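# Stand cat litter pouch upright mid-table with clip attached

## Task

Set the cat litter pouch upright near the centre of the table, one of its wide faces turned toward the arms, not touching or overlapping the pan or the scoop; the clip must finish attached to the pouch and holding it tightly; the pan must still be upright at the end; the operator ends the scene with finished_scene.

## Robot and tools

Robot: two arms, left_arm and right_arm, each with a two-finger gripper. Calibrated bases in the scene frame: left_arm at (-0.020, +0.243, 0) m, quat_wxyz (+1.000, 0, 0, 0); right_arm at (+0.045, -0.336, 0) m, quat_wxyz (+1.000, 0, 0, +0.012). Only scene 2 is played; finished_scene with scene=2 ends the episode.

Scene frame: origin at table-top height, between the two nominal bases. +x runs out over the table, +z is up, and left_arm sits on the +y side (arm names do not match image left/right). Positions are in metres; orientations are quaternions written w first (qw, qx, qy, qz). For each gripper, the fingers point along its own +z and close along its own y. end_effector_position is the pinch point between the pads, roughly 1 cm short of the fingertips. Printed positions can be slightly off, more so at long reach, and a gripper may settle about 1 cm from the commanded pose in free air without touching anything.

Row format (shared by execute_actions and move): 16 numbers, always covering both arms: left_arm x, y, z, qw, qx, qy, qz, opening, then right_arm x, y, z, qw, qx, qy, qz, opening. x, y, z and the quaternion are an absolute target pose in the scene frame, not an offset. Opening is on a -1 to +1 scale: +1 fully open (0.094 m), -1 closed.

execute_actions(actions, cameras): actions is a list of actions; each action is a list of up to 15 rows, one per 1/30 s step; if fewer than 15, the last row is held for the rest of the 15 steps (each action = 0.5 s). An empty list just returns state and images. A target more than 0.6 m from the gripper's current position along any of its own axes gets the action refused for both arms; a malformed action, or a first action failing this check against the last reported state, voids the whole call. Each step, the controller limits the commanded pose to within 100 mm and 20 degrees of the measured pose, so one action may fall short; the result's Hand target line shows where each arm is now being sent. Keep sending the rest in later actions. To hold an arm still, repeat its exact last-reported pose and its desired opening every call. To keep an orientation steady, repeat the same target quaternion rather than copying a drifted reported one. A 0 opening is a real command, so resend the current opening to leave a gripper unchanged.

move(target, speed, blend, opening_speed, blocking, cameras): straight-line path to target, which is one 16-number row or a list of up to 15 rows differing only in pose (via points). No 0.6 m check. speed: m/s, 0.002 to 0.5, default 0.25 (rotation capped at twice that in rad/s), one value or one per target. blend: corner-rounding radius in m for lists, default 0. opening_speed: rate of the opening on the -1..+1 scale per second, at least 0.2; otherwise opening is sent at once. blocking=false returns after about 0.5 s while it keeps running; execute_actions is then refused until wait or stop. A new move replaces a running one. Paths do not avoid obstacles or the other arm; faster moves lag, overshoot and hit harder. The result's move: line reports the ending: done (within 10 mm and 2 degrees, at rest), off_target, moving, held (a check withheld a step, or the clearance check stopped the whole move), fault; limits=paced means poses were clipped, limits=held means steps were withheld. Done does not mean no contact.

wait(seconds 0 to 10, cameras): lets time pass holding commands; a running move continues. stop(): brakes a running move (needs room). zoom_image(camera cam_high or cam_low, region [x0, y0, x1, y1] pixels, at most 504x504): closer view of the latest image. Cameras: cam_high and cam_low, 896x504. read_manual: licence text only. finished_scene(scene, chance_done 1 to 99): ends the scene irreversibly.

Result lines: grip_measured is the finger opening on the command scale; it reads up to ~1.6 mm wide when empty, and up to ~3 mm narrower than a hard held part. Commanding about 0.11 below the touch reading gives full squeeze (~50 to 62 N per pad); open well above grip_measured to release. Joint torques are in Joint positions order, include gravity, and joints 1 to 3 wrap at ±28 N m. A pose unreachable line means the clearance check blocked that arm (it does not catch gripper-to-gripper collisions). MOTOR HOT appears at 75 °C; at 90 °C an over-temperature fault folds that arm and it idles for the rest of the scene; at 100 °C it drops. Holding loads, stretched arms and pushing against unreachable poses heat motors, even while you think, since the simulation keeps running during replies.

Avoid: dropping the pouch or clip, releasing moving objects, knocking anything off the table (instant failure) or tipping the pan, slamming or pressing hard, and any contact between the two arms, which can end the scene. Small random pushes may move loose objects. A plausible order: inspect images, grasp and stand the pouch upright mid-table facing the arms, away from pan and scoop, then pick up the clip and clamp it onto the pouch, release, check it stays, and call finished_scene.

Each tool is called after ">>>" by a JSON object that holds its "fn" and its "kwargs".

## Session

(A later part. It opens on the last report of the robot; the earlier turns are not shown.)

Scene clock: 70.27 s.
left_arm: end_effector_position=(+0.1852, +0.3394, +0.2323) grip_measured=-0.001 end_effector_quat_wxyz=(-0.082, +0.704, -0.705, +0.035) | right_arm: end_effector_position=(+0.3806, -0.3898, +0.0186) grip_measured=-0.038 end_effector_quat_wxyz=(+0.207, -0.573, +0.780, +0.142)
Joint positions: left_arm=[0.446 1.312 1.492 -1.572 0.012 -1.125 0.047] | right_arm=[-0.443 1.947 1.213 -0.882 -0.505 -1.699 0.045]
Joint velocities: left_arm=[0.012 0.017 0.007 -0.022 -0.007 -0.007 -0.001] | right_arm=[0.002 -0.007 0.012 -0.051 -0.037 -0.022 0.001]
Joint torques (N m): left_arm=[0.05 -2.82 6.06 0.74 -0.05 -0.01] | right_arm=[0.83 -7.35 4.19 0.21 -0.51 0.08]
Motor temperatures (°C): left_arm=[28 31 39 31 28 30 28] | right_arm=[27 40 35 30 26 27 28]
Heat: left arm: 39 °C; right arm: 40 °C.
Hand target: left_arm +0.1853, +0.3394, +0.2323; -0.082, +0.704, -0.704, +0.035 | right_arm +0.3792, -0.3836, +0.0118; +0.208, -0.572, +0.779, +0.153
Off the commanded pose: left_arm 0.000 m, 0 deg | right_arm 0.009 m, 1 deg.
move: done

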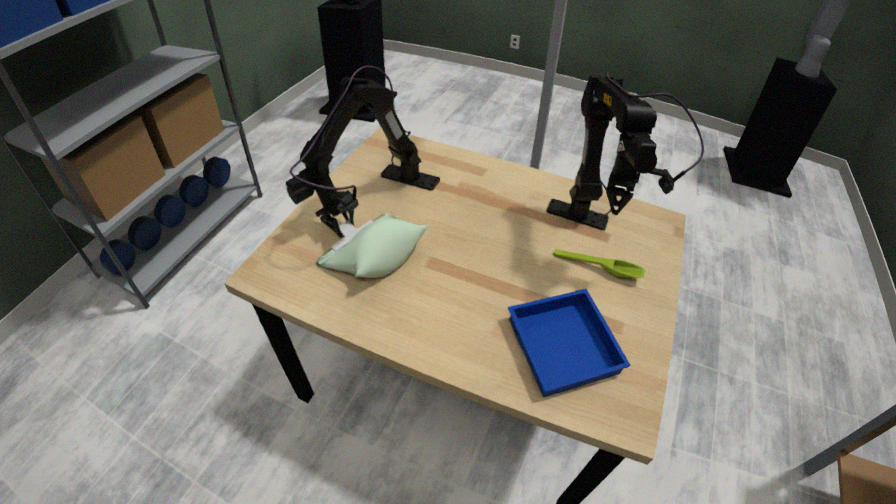

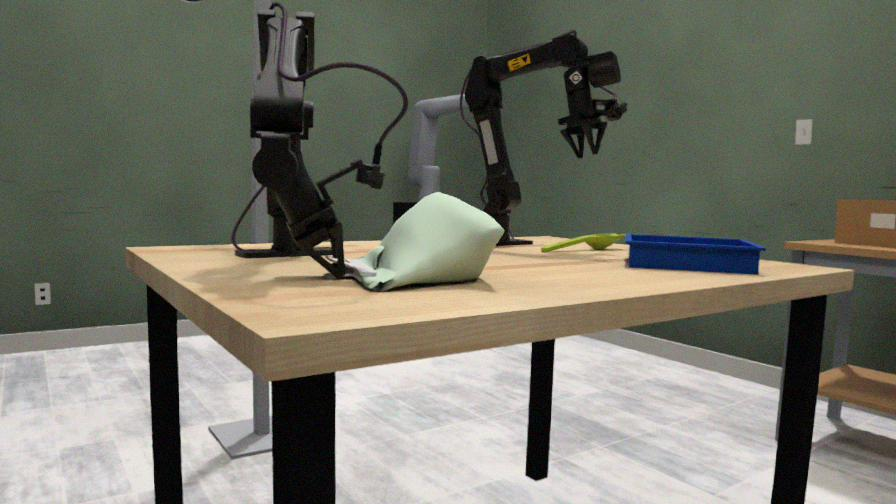

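>>> {"fn": "move", "kwargs": {"target": [0.1853, 0.3394, 0.2323, -0.082, 0.704, -0.704, 0.035, 0.0, 0.3793, -0.3836, 0.0117, 0.2086, -0.5718, 0.7784, 0.1532, -0.10], "speed": 0.03, "opening_speed": 0.3, "cameras": ["cam_high", "cam_low"]}}

>>> {"fn": "zoom_image", "kwargs": {"camera": "cam_high", "region": [310, 190, 380, 250]}}

Scene clock: 71.10 s.
left_arm: end_effector_position=(+0.1852, +0.3394, +0.2323) grip_measured=-0.001 end_effector_quat_wxyz=(-0.082, +0.704, -0.705, +0.035) | right_arm: end_effector_position=(+0.3796, -0.3894, +0.0186) grip_measured=-0.096 end_effector_quat_wxyz=(+0.206, -0.573, +0.780, +0.143)
Joint positions: left_arm=[0.446 1.312 1.492 -1.572 0.012 -1.125 0.047] | right_arm=[-0.443 1.947 1.213 -0.887 -0.505 -1.699 0.042]
Joint velocities: left_arm=[0.027 0.007 0.002 -0.007 -0.022 0.037 -0.001] | right_arm=[0.002 0.002 -0.007 0.007 -0.022 -0.037 0]
Joint torques (N m): left_arm=[0.05 -2.76 6 0.77 -0.06 0.03] | right_arm=[0.65 -7.17 4.23 0.21 -0.53 0]
Motor temperatures (°C): left_arm=[28 31 39 31 28 30 28] | right_arm=[27 40 35 30 26 27 28]
Heat: left arm: 39 °C; right arm: 40 °C.
Hand target: left_arm +0.1853, +0.3394, +0.2323; -0.082, +0.704, -0.704, +0.035 | right_arm +0.3792, -0.3836, +0.0118; +0.208, -0.572, +0.779, +0.153
Off the commanded pose: left_arm 0.000 m, 0 deg | right_arm 0.009 m, 1 deg.
move: done

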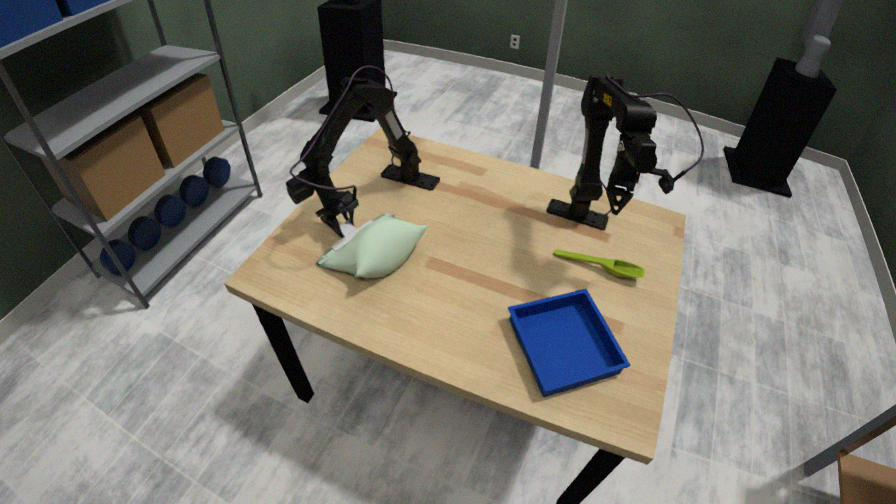

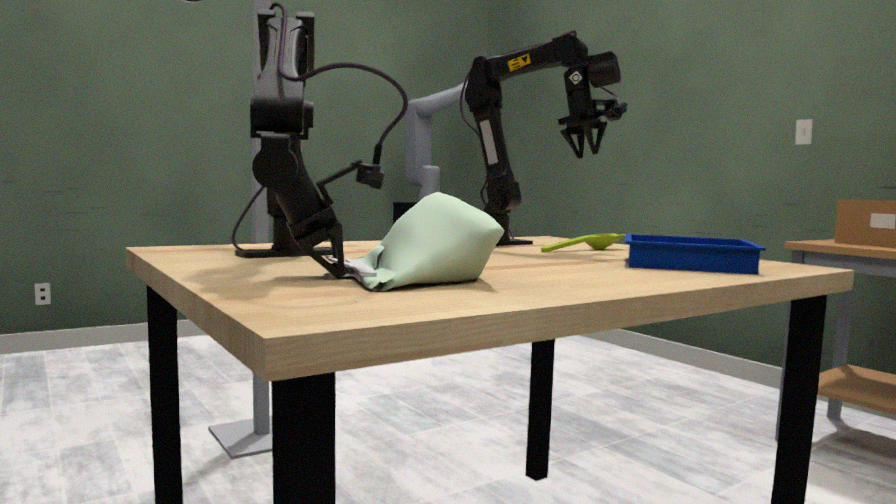

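Scaled by 7.200.

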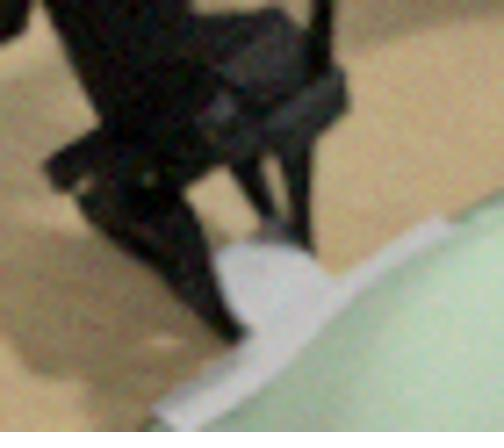

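>>> {"fn": "move", "kwargs": {"target": [0.1853, 0.3394, 0.2323, -0.082, 0.704, -0.704, 0.035, 0.0, 0.3793, -0.3836, 0.0117, 0.2086, -0.5718, 0.7784, 0.1532, -0.13], "speed": 0.03, "opening_speed": 0.3, "cameras": ["cam_high", "cam_low"]}}

>>> {"fn": "zoom_image", "kwargs": {"camera": "cam_high", "region": [310, 190, 380, 250]}}

Scene clock: 71.97 s.
left_arm: end_effector_position=(+0.1852, +0.3394, +0.2323) grip_measured=-0.001 end_effector_quat_wxyz=(-0.082, +0.704, -0.705, +0.035) | right_arm: end_effector_position=(+0.3796, -0.3894, +0.0186) grip_measured=-0.121 end_effector_quat_wxyz=(+0.206, -0.573, +0.780, +0.143)
Joint positions: left_arm=[0.446 1.312 1.492 -1.572 0.012 -1.125 0.047] | right_arm=[-0.443 1.947 1.213 -0.887 -0.505 -1.699 0.041]
Joint velocities: left_arm=[0.007 0.017 0.022 -0.037 -0.081 -0.037 -0.001] | right_arm=[0.012 -0.017 -0.012 -0.007 -0.037 0.037 0]
Joint torques (N m): left_arm=[0.08 -2.82 5.97 0.79 0.02 -0.01] | right_arm=[0.83 -7.1 4 0.25 -0.53 0.03]
Motor temperatures (°C): left_arm=[28 31 39 31 28 30 28] | right_arm=[27 40 35 30 26 27 28]
Heat: left arm: 39 °C; right arm: 40 °C.
Hand target: left_arm +0.1853, +0.3394, +0.2323; -0.082, +0.704, -0.704, +0.035 | right_arm +0.3792, -0.3836, +0.0119; +0.208, -0.572, +0.779, +0.153
Off the commanded pose: left_arm 0.000 m, 0 deg | right_arm 0.009 m, 1 deg.
move: done

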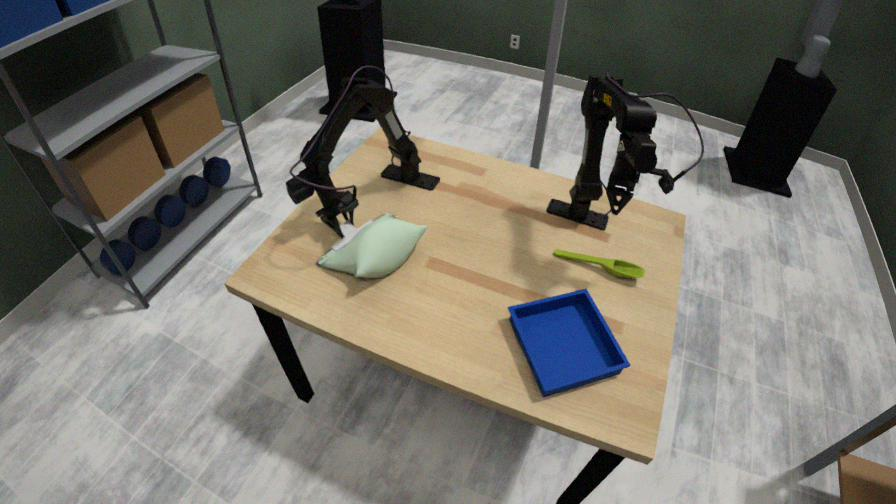

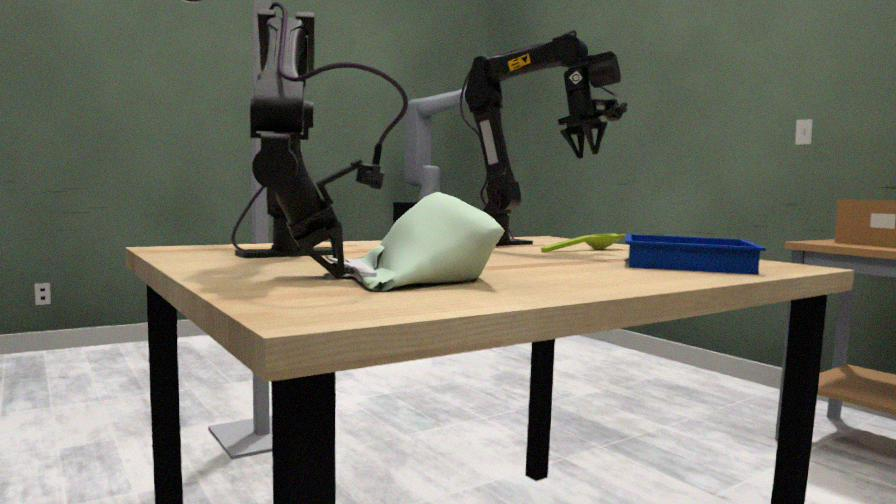

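Scaled by 7.200.

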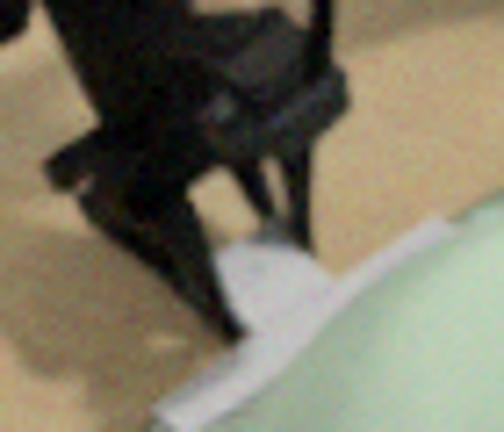

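>>> {"fn": "move", "kwargs": {"target": [0.1853, 0.3394, 0.2323, -0.082, 0.704, -0.704, 0.035, 0.0, 0.3793, -0.3836, 0.0117, 0.2086, -0.5718, 0.7784, 0.1532, -0.15], "speed": 0.03, "opening_speed": 0.3, "cameras": ["cam_high", "cam_low"]}}

>>> {"fn": "zoom_image", "kwargs": {"camera": "cam_low", "region": [290, 210, 420, 300]}}

Scene clock: 72.83 s.
left_arm: end_effector_position=(+0.1852, +0.3394, +0.2323) grip_measured=-0.001 end_effector_quat_wxyz=(-0.082, +0.704, -0.705, +0.035) | right_arm: end_effector_position=(+0.3796, -0.3894, +0.0186) grip_measured=-0.150 end_effector_quat_wxyz=(+0.206, -0.573, +0.780, +0.143)
Joint positions: left_arm=[0.446 1.312 1.492 -1.572 0.012 -1.125 0.047] | right_arm=[-0.443 1.947 1.213 -0.887 -0.505 -1.699 0.04]
Joint velocities: left_arm=[0.007 -0.032 -0.002 -0.007 -0.051 -0.007 -0.001] | right_arm=[0.017 0.002 -0.012 -0.037 0.022 0.007 -0.002]
Joint torques (N m): left_arm=[-0.06 -2.69 6 0.77 -0.03 -0.04] | right_arm=[0.79 -6.95 4.33 0.22 -0.55 0.04]
Motor temperatures (°C): left_arm=[28 31 39 31 28 30 28] | right_arm=[27 40 35 30 27 27 28]
Heat: left arm: 39 °C; right arm: 40 °C.
Hand target: left_arm +0.1853, +0.3394, +0.2323; -0.082, +0.704, -0.704, +0.035 | right_arm +0.3792, -0.3836, +0.0119; +0.208, -0.572, +0.779, +0.153
Off the commanded pose: left_arm 0.000 m, 0 deg | right_arm 0.009 m, 1 deg.
move: done

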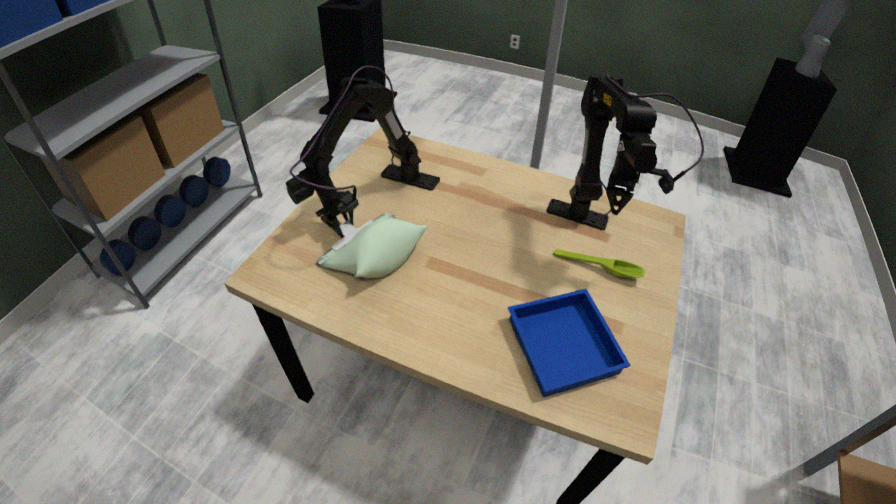

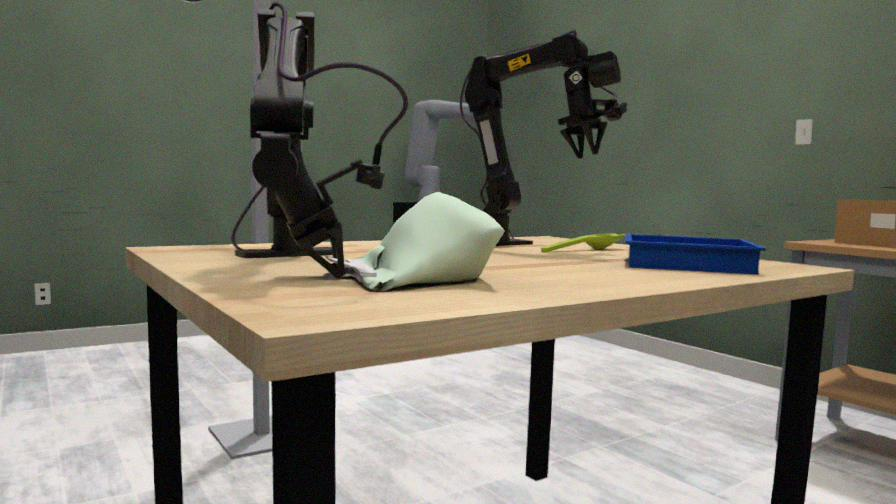

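Scaled by 3.877.

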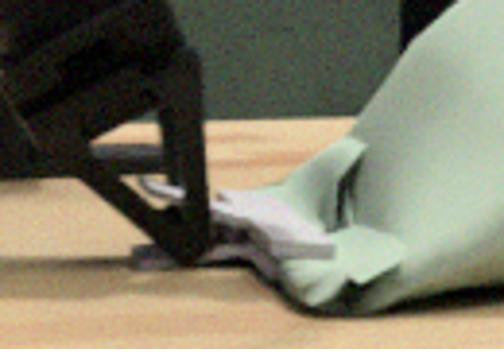

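>>> {"fn": "move", "kwargs": {"target": [0.1853, 0.3394, 0.2323, -0.082, 0.704, -0.704, 0.035, 0.0, 0.3793, -0.3836, 0.0117, 0.2086, -0.5718, 0.7784, 0.1532, -0.18], "speed": 0.03, "opening_speed": 0.3, "cameras": ["cam_high", "cam_low"]}}

>>> {"fn": "zoom_image", "kwargs": {"camera": "cam_high", "region": [310, 190, 380, 250]}}

Scene clock: 73.67 s.
left_arm: end_effector_position=(+0.1852, +0.3394, +0.2323) grip_measured=-0.001 end_effector_quat_wxyz=(-0.082, +0.704, -0.705, +0.035) | right_arm: end_effector_position=(+0.3796, -0.3894, +0.0186) grip_measured=-0.161 end_effector_quat_wxyz=(+0.206, -0.573, +0.780, +0.143)
Joint positions: left_arm=[0.446 1.312 1.492 -1.572 0.012 -1.125 0.047] | right_arm=[-0.443 1.947 1.213 -0.887 -0.505 -1.699 0.039]
Joint velocities: left_arm=[0.012 -0.007 0.007 0.095 -0.037 -0.037 0.001] | right_arm=[0.002 0.007 0.017 -0.022 -0.081 -0.066 -0.001]
Joint torques (N m): left_arm=[0.01 -2.8 6.12 0.74 0.01 0.01] | right_arm=[0.55 -7.15 4.29 0.2 -0.52 0.05]
Motor temperatures (°C): left_arm=[28 31 39 31 28 30 28] | right_arm=[27 40 35 30 27 27 28]
Heat: left arm: 39 °C; right arm: 40 °C.
Hand target: left_arm +0.1853, +0.3394, +0.2323; -0.082, +0.704, -0.704, +0.035 | right_arm +0.3792, -0.3836, +0.0119; +0.208, -0.572, +0.779, +0.153
Off the commanded pose: left_arm 0.000 m, 0 deg | right_arm 0.009 m, 1 deg.
move: done

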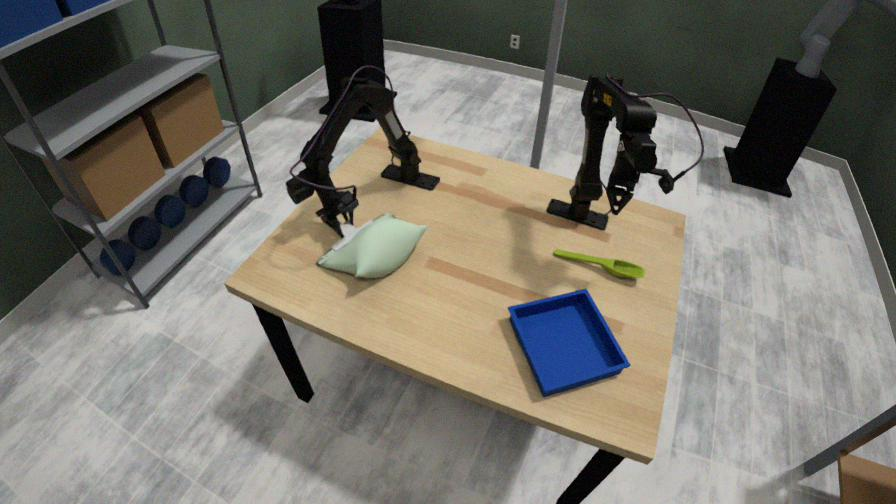

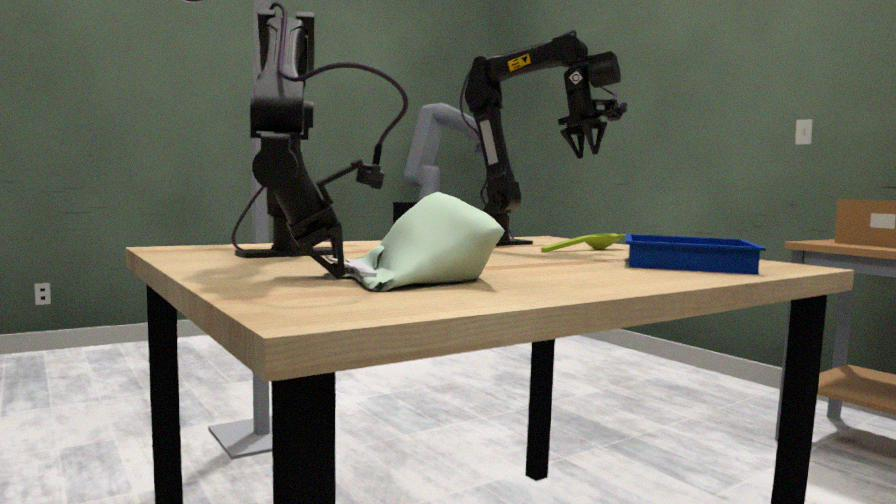

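Scaled by 7.200.

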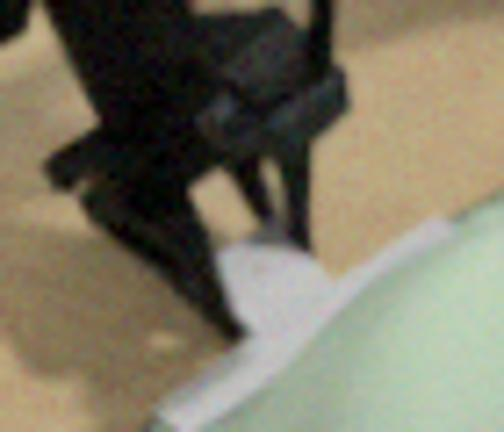

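>>> {"fn": "wait", "kwargs": {"seconds": 0.5, "cameras": []}}

Scene clock: 74.23 s.
left_arm: end_effector_position=(+0.1852, +0.3394, +0.2323) grip_measured=-0.001 end_effector_quat_wxyz=(-0.082, +0.704, -0.705, +0.035) | right_arm: end_effector_position=(+0.3796, -0.3894, +0.0186) grip_measured=-0.161 end_effector_quat_wxyz=(+0.206, -0.573, +0.780, +0.143)
Joint positions: left_arm=[0.446 1.312 1.492 -1.572 0.012 -1.125 0.047] | right_arm=[-0.443 1.947 1.213 -0.887 -0.505 -1.699 0.039]
Joint velocities: left_arm=[0.007 0.002 0.007 -0.051 -0.037 -0.051 -0.001] | right_arm=[-0.002 -0.012 0.002 0.007 0.11 0.022 -0.001]
Joint torques (N m): left_arm=[0.13 -2.76 5.86 0.77 -0.03 -0.02] | right_arm=[0.83 -7.35 4.46 0.24 -0.53 0.03]
Motor temperatures (°C): left_arm=[28 31 39 31 28 30 28] | right_arm=[27 40 35 30 27 27 28]
Heat: left arm: 39 °C; right arm: 40 °C.
Hand target: left_arm +0.1853, +0.3394, +0.2323; -0.082, +0.704, -0.704, +0.035 | right_arm +0.3792, -0.3836, +0.0119; +0.208, -0.572, +0.779, +0.153
Tool commands: left_gripper/opening=+0.0 right_gripper/opening=-0.18
Off the commanded pose: left_arm 0.000 m, 0 deg | right_arm 0.009 m, 1 deg.
wait: 0.50 s; at rest by 0.10 s
No camera images: "cameras" was empty.

>>> {"fn": "move", "kwargs": {"target": [[0.1853, 0.3394, 0.2323, -0.082, 0.704, -0.704, 0.035, 0.0, 0.3800, -0.3830, 0.030, 0.1983, -0.5738, 0.7812, 0.1456, -0.19], [0.1853, 0.3394, 0.2323, -0.082, 0.704, -0.704, 0.035, 0.0, 0.3815, -0.3800, 0.052, 0.1881, -0.5757, 0.7837, 0.1382, -0.19]], "speed": 0.04, "blend": 0.01, "cameras": ["cam_high", "cam_low"]}}

>>> {"fn": "zoom_image", "kwargs": {"camera": "cam_low", "region": [290, 170, 520, 300]}}

>>> {"fn": "zoom_image", "kwargs": {"camera": "cam_high", "region": [300, 180, 440, 285]}}

Scene clock: 77.17 s.
left_arm: end_effector_position=(+0.1852, +0.3394, +0.2323) grip_measured=-0.001 end_effector_quat_wxyz=(-0.082, +0.704, -0.705, +0.035) | right_arm: end_effector_position=(+0.3791, -0.3861, +0.0316) grip_measured=-0.161 end_effector_quat_wxyz=(+0.175, -0.573, +0.789, +0.136)
Joint positions: left_arm=[0.446 1.312 1.492 -1.572 0.012 -1.125 0.047] | right_arm=[-0.405 1.921 1.255 -0.954 -0.444 -1.649 0.039]
Joint velocities: left_arm=[-0.012 0.017 0.007 -0.081 0.022 -0.125 -0.001] | right_arm=[-0.002 0.007 0.007 -0.081 -0.007 -0.007 -0.001]
Joint torques (N m): left_arm=[-0.01 -2.91 6.02 0.81 0.02 -0.01] | right_arm=[0.62 -11.28 7.6 -0.44 -0.59 -0.06]
Motor temperatures (°C): left_arm=[28 31 39 31 28 30 28] | right_arm=[27 40 35 30 27 27 28]
Heat: left arm: 39 °C; right arm: 40 °C.
Hand target: left_arm +0.1853, +0.3394, +0.2323; -0.082, +0.704, -0.704, +0.035 | right_arm +0.3813, -0.3796, +0.0512; +0.188, -0.576, +0.784, +0.139
Off the commanded pose: left_arm 0.000 m, 0 deg | right_arm 0.021 m, 2 deg.
move: off_target (right_arm); blend cut to 0.0091 m at target 1

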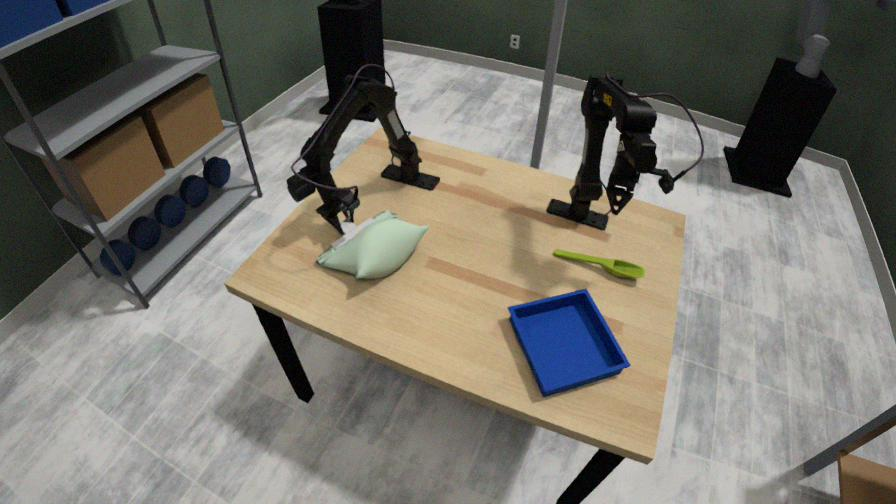

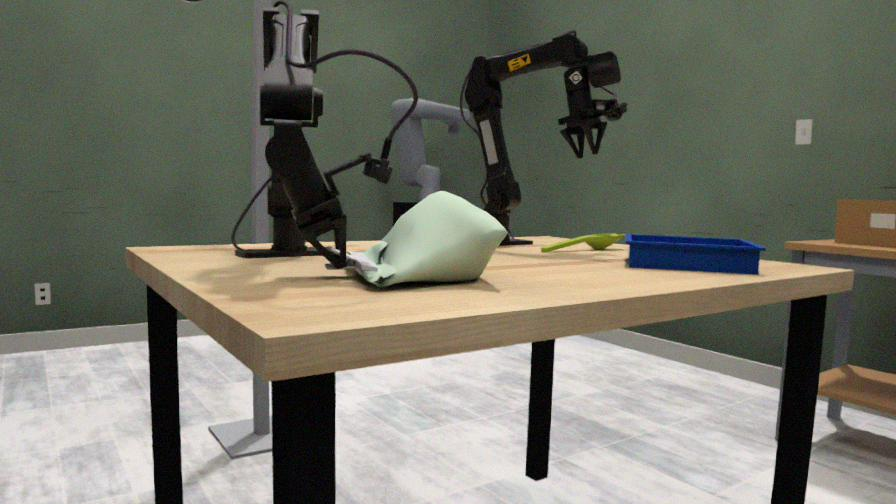

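Scaled by 2.191.

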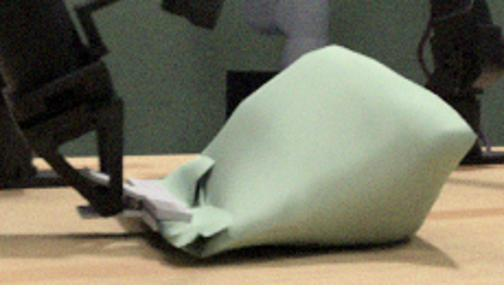

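Scaled by 3.600.

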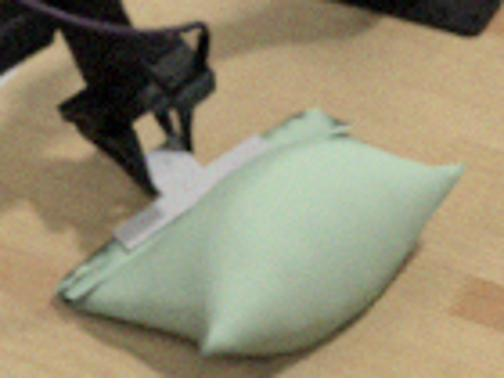

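>>> {"fn": "move", "kwargs": {"target": [[0.1853, 0.3394, 0.2323, -0.082, 0.704, -0.704, 0.035, 0.0, 0.3826, -0.3770, 0.074, 0.1775, -0.5774, 0.7860, 0.1307, -0.20], [0.1853, 0.3394, 0.2323, -0.082, 0.704, -0.704, 0.035, 0.0, 0.3850, -0.3690, 0.095, 0.1675, -0.5790, 0.7883, 0.1231, -0.20]], "speed": 0.05, "blend": 0.01, "cameras": ["cam_high", "cam_low"]}}

>>> {"fn": "zoom_image", "kwargs": {"camera": "cam_low", "region": [290, 170, 520, 300]}}

>>> {"fn": "zoom_image", "kwargs": {"camera": "cam_high", "region": [300, 180, 440, 285]}}

Scene clock: 79.17 s.
left_arm: end_effector_position=(+0.1852, +0.3394, +0.2323) grip_measured=-0.001 end_effector_quat_wxyz=(-0.082, +0.704, -0.705, +0.035) | right_arm: end_effector_position=(+0.3831, -0.3767, +0.0692) grip_measured=-0.161 end_effector_quat_wxyz=(+0.146, -0.575, +0.796, +0.123)
Joint positions: left_arm=[0.446 1.312 1.492 -1.572 0.012 -1.125 0.047] | right_arm=[-0.344 1.869 1.364 -1.095 -0.382 -1.577 0.039]
Joint velocities: left_arm=[0.012 -0.007 -0.002 0.037 0.095 -0.066 -0.002] | right_arm=[-0.007 -0.002 0.017 -0.022 -0.007 -0.051 -0.001]
Joint torques (N m): left_arm=[-0.06 -2.84 6.05 0.82 -0.02 -0.01] | right_arm=[0.44 -11.45 8.47 -0.4 -0.7 -0.07]
Motor temperatures (°C): left_arm=[28 31 39 31 28 30 28] | right_arm=[27 40 35 30 27 27 28]
Heat: left arm: 39 °C; right arm: 40 °C.
Hand target: left_arm +0.1853, +0.3394, +0.2323; -0.082, +0.704, -0.704, +0.035 | right_arm +0.3848, -0.3687, +0.0942; +0.168, -0.579, +0.788, +0.123
Off the commanded pose: left_arm 0.000 m, 0 deg | right_arm 0.027 m, 3 deg.
move: off_target (right_arm)

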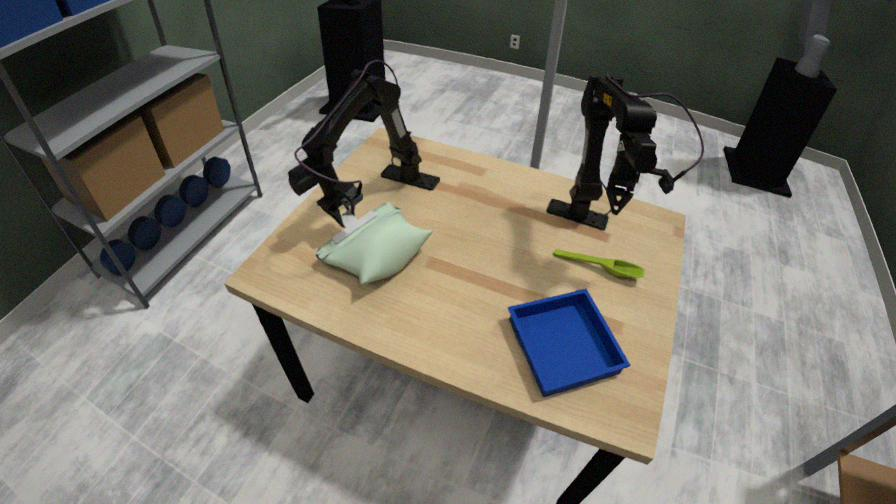

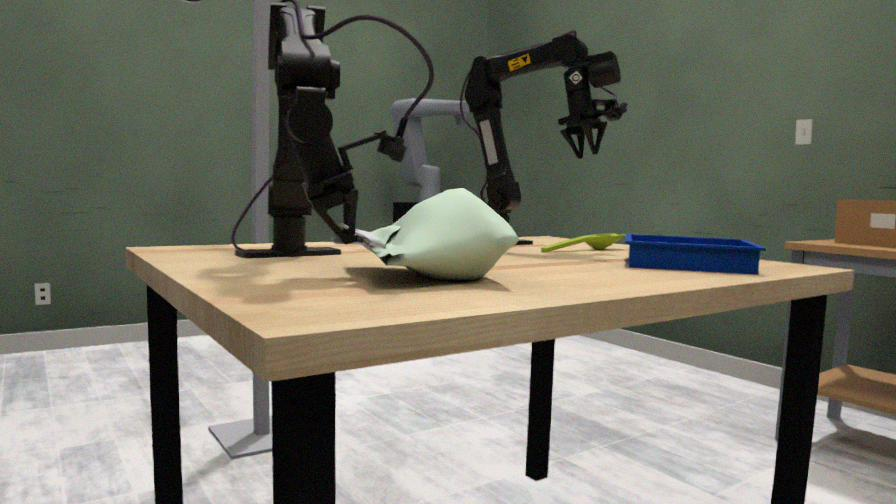

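Scaled by 2.191.

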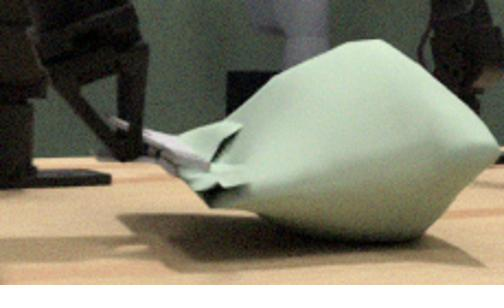

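Scaled by 3.600.

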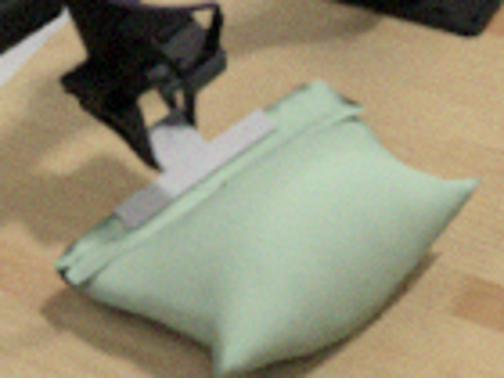

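>>> {"fn": "move", "kwargs": {"target": [[0.1853, 0.3394, 0.2323, -0.082, 0.704, -0.704, 0.035, 0.0, 0.3890, -0.3590, 0.1187, 0.1537, -0.5810, 0.7910, 0.1130, -0.20], [0.1853, 0.3394, 0.2323, -0.082, 0.704, -0.704, 0.035, 0.0, 0.3942, -0.3419, 0.1419, 0.1399, -0.5830, 0.7937, 0.1028, -0.20]], "speed": 0.05, "blend": 0.01, "cameras": ["cam_high", "cam_low"]}}

>>> {"fn": "zoom_image", "kwargs": {"camera": "cam_low", "region": [290, 150, 540, 300]}}

>>> {"fn": "zoom_image", "kwargs": {"camera": "cam_high", "region": [300, 180, 440, 285]}}

Scene clock: 81.27 s.
left_arm: end_effector_position=(+0.1852, +0.3394, +0.2323) grip_measured=-0.001 end_effector_quat_wxyz=(-0.082, +0.704, -0.705, +0.035) | right_arm: end_effector_position=(+0.3923, -0.3517, +0.1163) grip_measured=-0.161 end_effector_quat_wxyz=(+0.111, -0.578, +0.802, +0.104)
Joint positions: left_arm=[0.446 1.312 1.492 -1.572 0.012 -1.125 0.047] | right_arm=[-0.227 1.85 1.547 -1.271 -0.306 -1.454 0.039]
Joint velocities: left_arm=[-0.017 0.002 -0.007 -0.022 0.022 -0.051 -0.001] | right_arm=[0.002 0.012 0.007 0.007 -0.051 0.066 0]
Joint torques (N m): left_arm=[-0.14 -2.56 6.06 0.75 0.04 0.01] | right_arm=[0.79 -11.38 8.87 -0.22 -0.73 -0.09]
Motor temperatures (°C): left_arm=[28 31 39 31 28 30 28] | right_arm=[27 41 36 30 27 27 28]
Heat: left arm: 39 °C; right arm: 41 °C.
Hand target: left_arm +0.1853, +0.3394, +0.2323; -0.082, +0.704, -0.704, +0.035 | right_arm +0.3936, -0.3415, +0.1414; +0.140, -0.583, +0.793, +0.104
Off the commanded pose: left_arm 0.000 m, 0 deg | right_arm 0.027 m, 3 deg.
move: off_target (right_arm)

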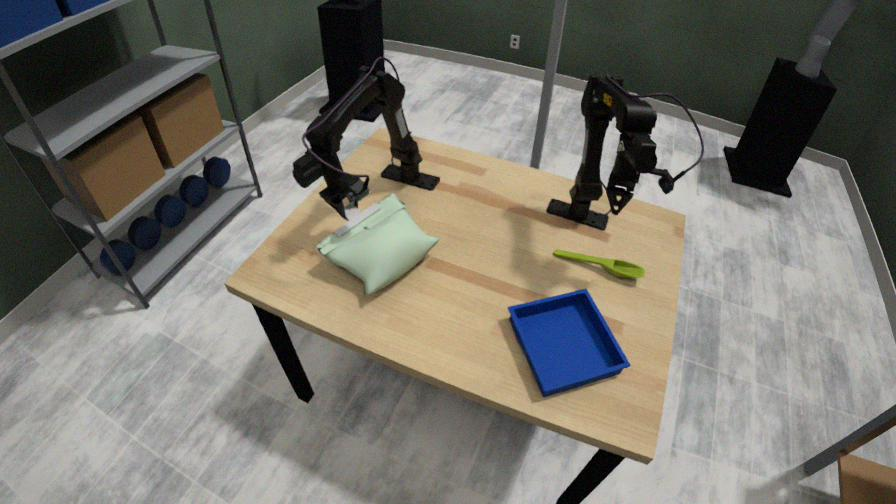

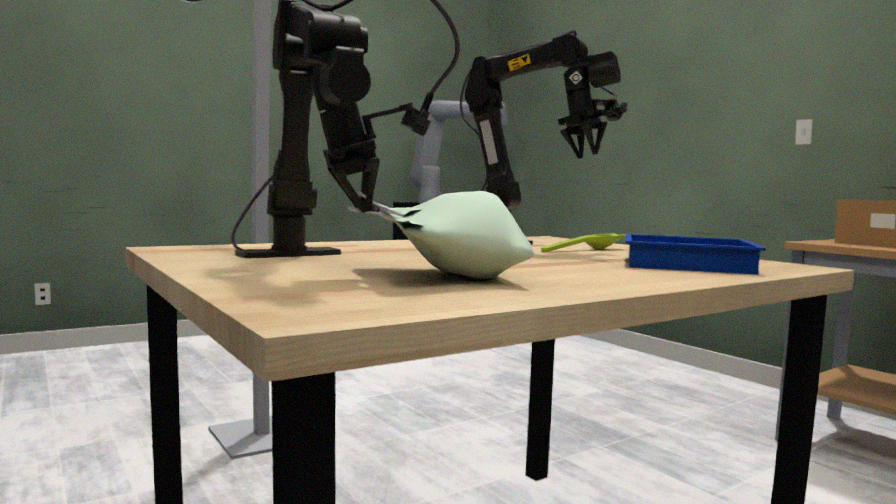

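Scaled by 2.016.

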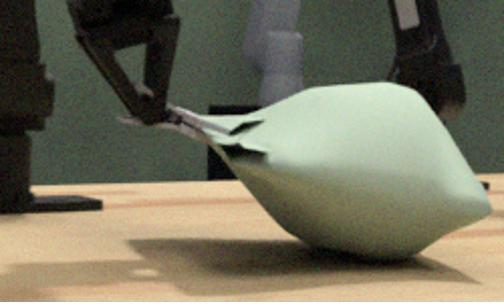

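Scaled by 3.600.

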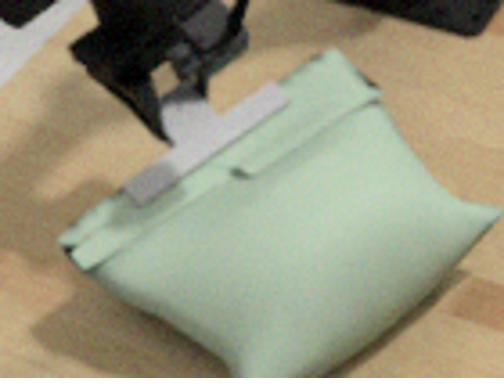

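>>> {"fn": "zoom_image", "kwargs": {"camera": "cam_low", "region": [330, 170, 450, 250]}}

>>> {"fn": "zoom_image", "kwargs": {"camera": "cam_high", "region": [315, 180, 415, 260]}}

Scaled by 4.200.

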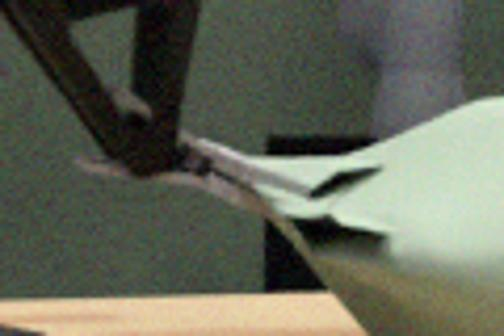

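Scaled by 5.040.

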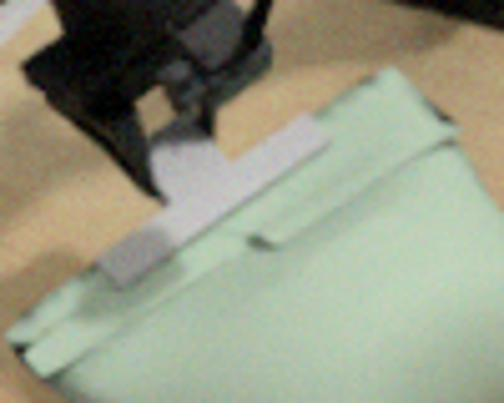

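>>> {"fn": "move", "kwargs": {"target": [[0.1853, 0.3394, 0.2323, -0.082, 0.704, -0.704, 0.035, 0.0, 0.4012, -0.3192, 0.1617, 0.1226, -0.5851, 0.7965, 0.0900, -0.20], [0.1853, 0.3394, 0.2323, -0.082, 0.704, -0.704, 0.035, 0.0, 0.4078, -0.2976, 0.1793, 0.1052, -0.5869, 0.7990, 0.0773, -0.20]], "speed": 0.05, "blend": 0.01, "cameras": ["cam_high", "cam_low"]}}

>>> {"fn": "zoom_image", "kwargs": {"camera": "cam_low", "region": [310, 130, 560, 300]}}

>>> {"fn": "zoom_image", "kwargs": {"camera": "cam_high", "region": [300, 160, 460, 300]}}

Scene clock: 83.63 s.
left_arm: end_effector_position=(+0.1852, +0.3394, +0.2323) grip_measured=-0.001 end_effector_quat_wxyz=(-0.082, +0.704, -0.705, +0.035) | right_arm: end_effector_position=(+0.4087, -0.2984, +0.1702) grip_measured=-0.161 end_effector_quat_wxyz=(+0.103, -0.586, +0.800, +0.075)
Joint positions: left_arm=[0.446 1.312 1.492 -1.572 0.012 -1.125 0.047] | right_arm=[-0.042 1.864 1.788 -1.42 -0.245 -1.273 0.039]
Joint velocities: left_arm=[-0.037 0.002 -0.007 0.037 0.007 -0.11 -0.001] | right_arm=[0.002 -0.017 -0.002 -0.051 0.037 -0.007 0]
Joint torques (N m): left_arm=[-0.09 -2.78 5.94 0.78 -0.01 0.03] | right_arm=[-0.08 -8.05 9.1 -0.06 -0.23 -0.1]
Motor temperatures (°C): left_arm=[28 31 38 31 28 30 28] | right_arm=[27 41 36 30 27 27 29]
Heat: left arm: 38 °C; right arm: 41 °C.
Hand target: left_arm +0.1853, +0.3394, +0.2323; -0.082, +0.704, -0.704, +0.035 | right_arm +0.4077, -0.2969, +0.1793; +0.106, -0.587, +0.799, +0.079
Off the commanded pose: left_arm 0.000 m, 0 deg | right_arm 0.009 m, 0 deg.
move: done

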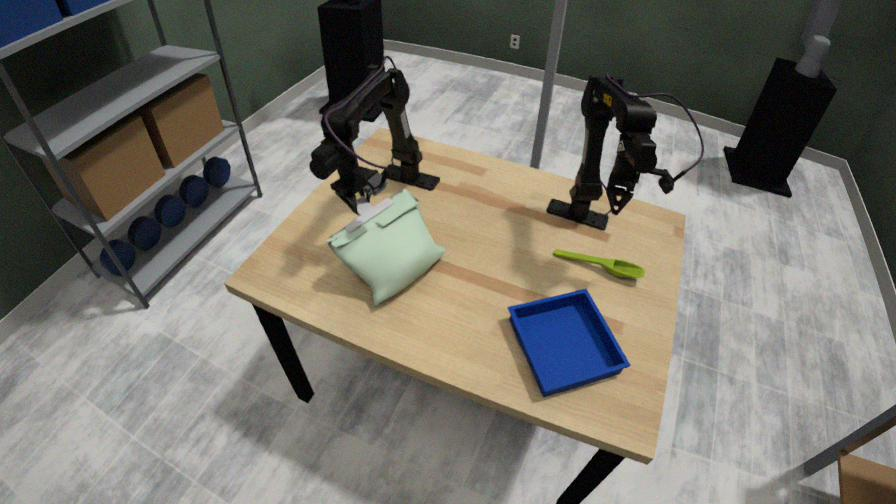

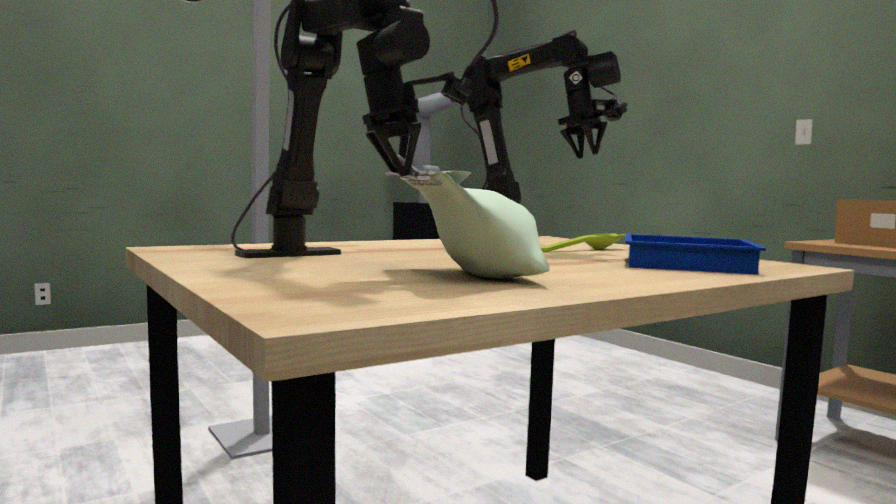

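Scaled by 2.016.

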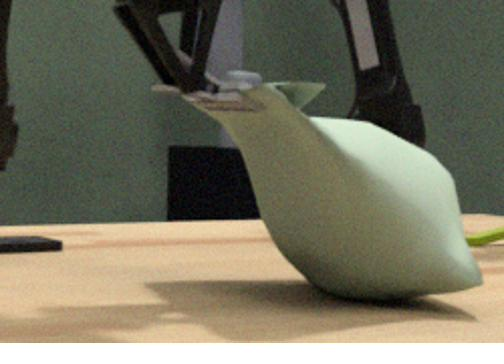

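Scaled by 3.150.

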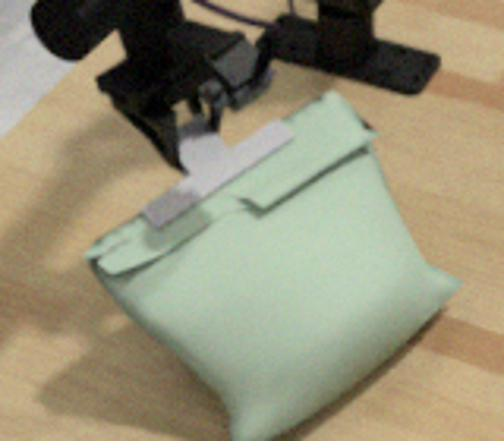

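>>> {"fn": "zoom_image", "kwargs": {"camera": "cam_low", "region": [370, 140, 490, 220]}}

>>> {"fn": "zoom_image", "kwargs": {"camera": "cam_high", "region": [320, 180, 420, 250]}}

Scaled by 4.200.

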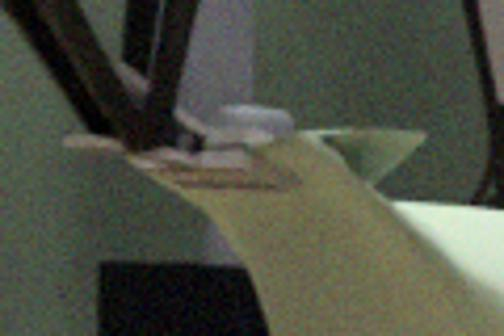

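Scaled by 5.040.

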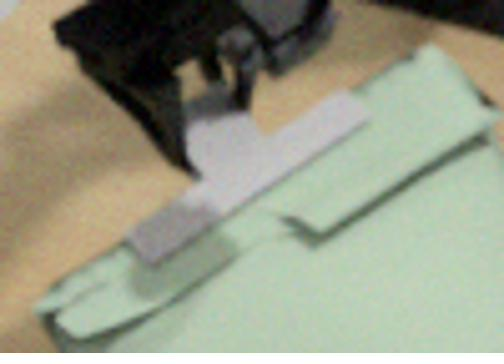

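>>> {"fn": "zoom_image", "kwargs": {"camera": "cam_low", "region": [380, 150, 450, 200]}}

>>> {"fn": "zoom_image", "kwargs": {"camera": "cam_high", "region": [340, 185, 400, 235]}}

Scaled by 7.200.

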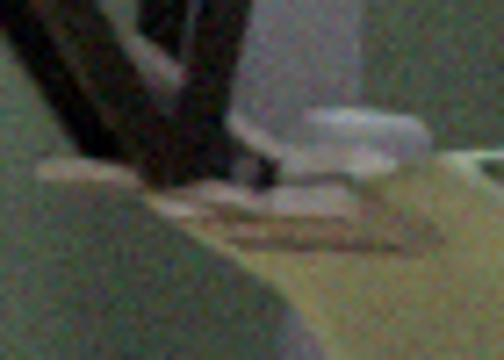

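Scaled by 8.400.

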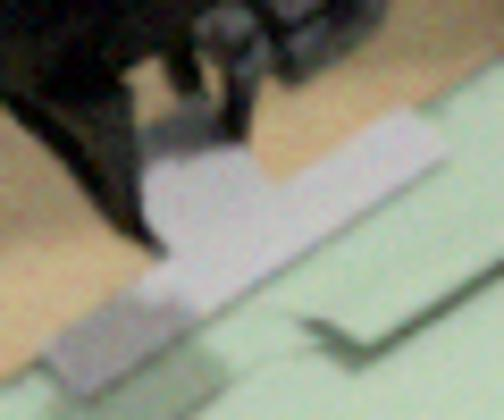

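>>> {"fn": "move", "kwargs": {"target": [0.1853, 0.3394, 0.2323, -0.082, 0.704, -0.704, 0.035, 0.0, 0.4078, -0.2970, 0.1793, 0.1052, -0.5869, 0.7990, 0.0773, -0.178], "speed": 0.05, "opening_speed": 0.3, "cameras": ["cam_high", "cam_low"]}}

>>> {"fn": "zoom_image", "kwargs": {"camera": "cam_low", "region": [370, 140, 490, 220]}}

Scene clock: 88.00 s.
left_arm: end_effector_position=(+0.1852, +0.3394, +0.2323) grip_measured=-0.001 end_effector_quat_wxyz=(-0.082, +0.704, -0.705, +0.035) | right_arm: end_effector_position=(+0.4086, -0.2986, +0.1702) grip_measured=-0.161 end_effector_quat_wxyz=(+0.102, -0.585, +0.801, +0.075)
Joint positions: left_arm=[0.446 1.312 1.492 -1.572 0.012 -1.125 0.047] | right_arm=[-0.042 1.864 1.788 -1.421 -0.243 -1.272 0.039]
Joint velocities: left_arm=[-0.017 -0.022 -0.007 0.037 -0.081 -0.022 -0.001] | right_arm=[-0.002 -0.007 0.012 -0.022 -0.007 -0.051 0]
Joint torques (N m): left_arm=[-0.1 -2.91 6.04 0.74 -0.02 -0.04] | right_arm=[0.02 -8.21 8.81 -0.06 -0.31 -0.08]
Motor temperatures (°C): left_arm=[28 31 38 31 28 30 28] | right_arm=[27 41 37 30 27 27 29]
Heat: left arm: 38 °C; right arm: 41 °C.
Hand target: left_arm +0.1853, +0.3394, +0.2323; -0.082, +0.704, -0.704, +0.035 | right_arm +0.4077, -0.2969, +0.1792; +0.106, -0.587, +0.799, +0.077
Off the commanded pose: left_arm 0.000 m, 0 deg | right_arm 0.009 m, 1 deg.
move: done

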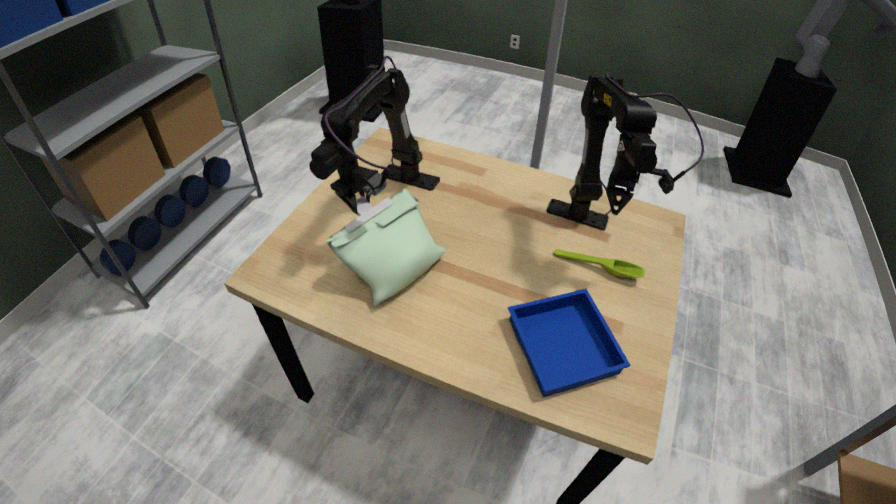

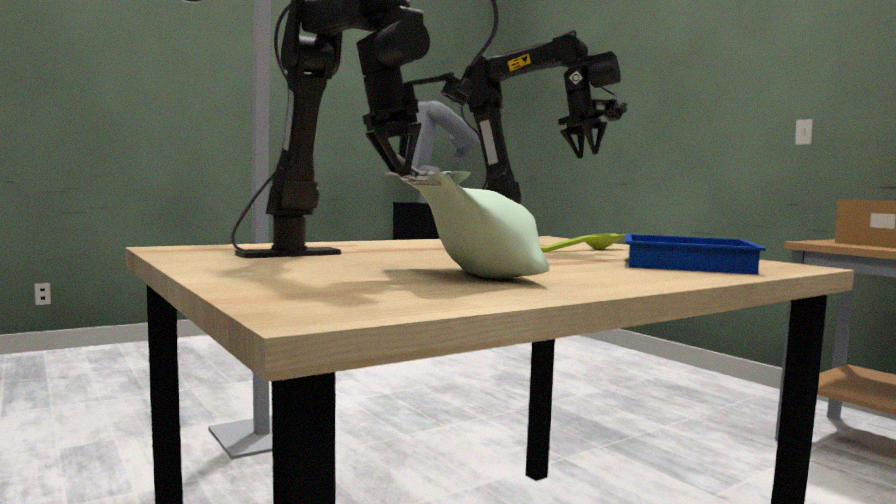

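Scaled by 4.200.

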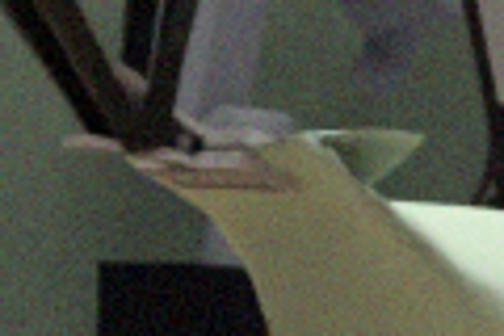

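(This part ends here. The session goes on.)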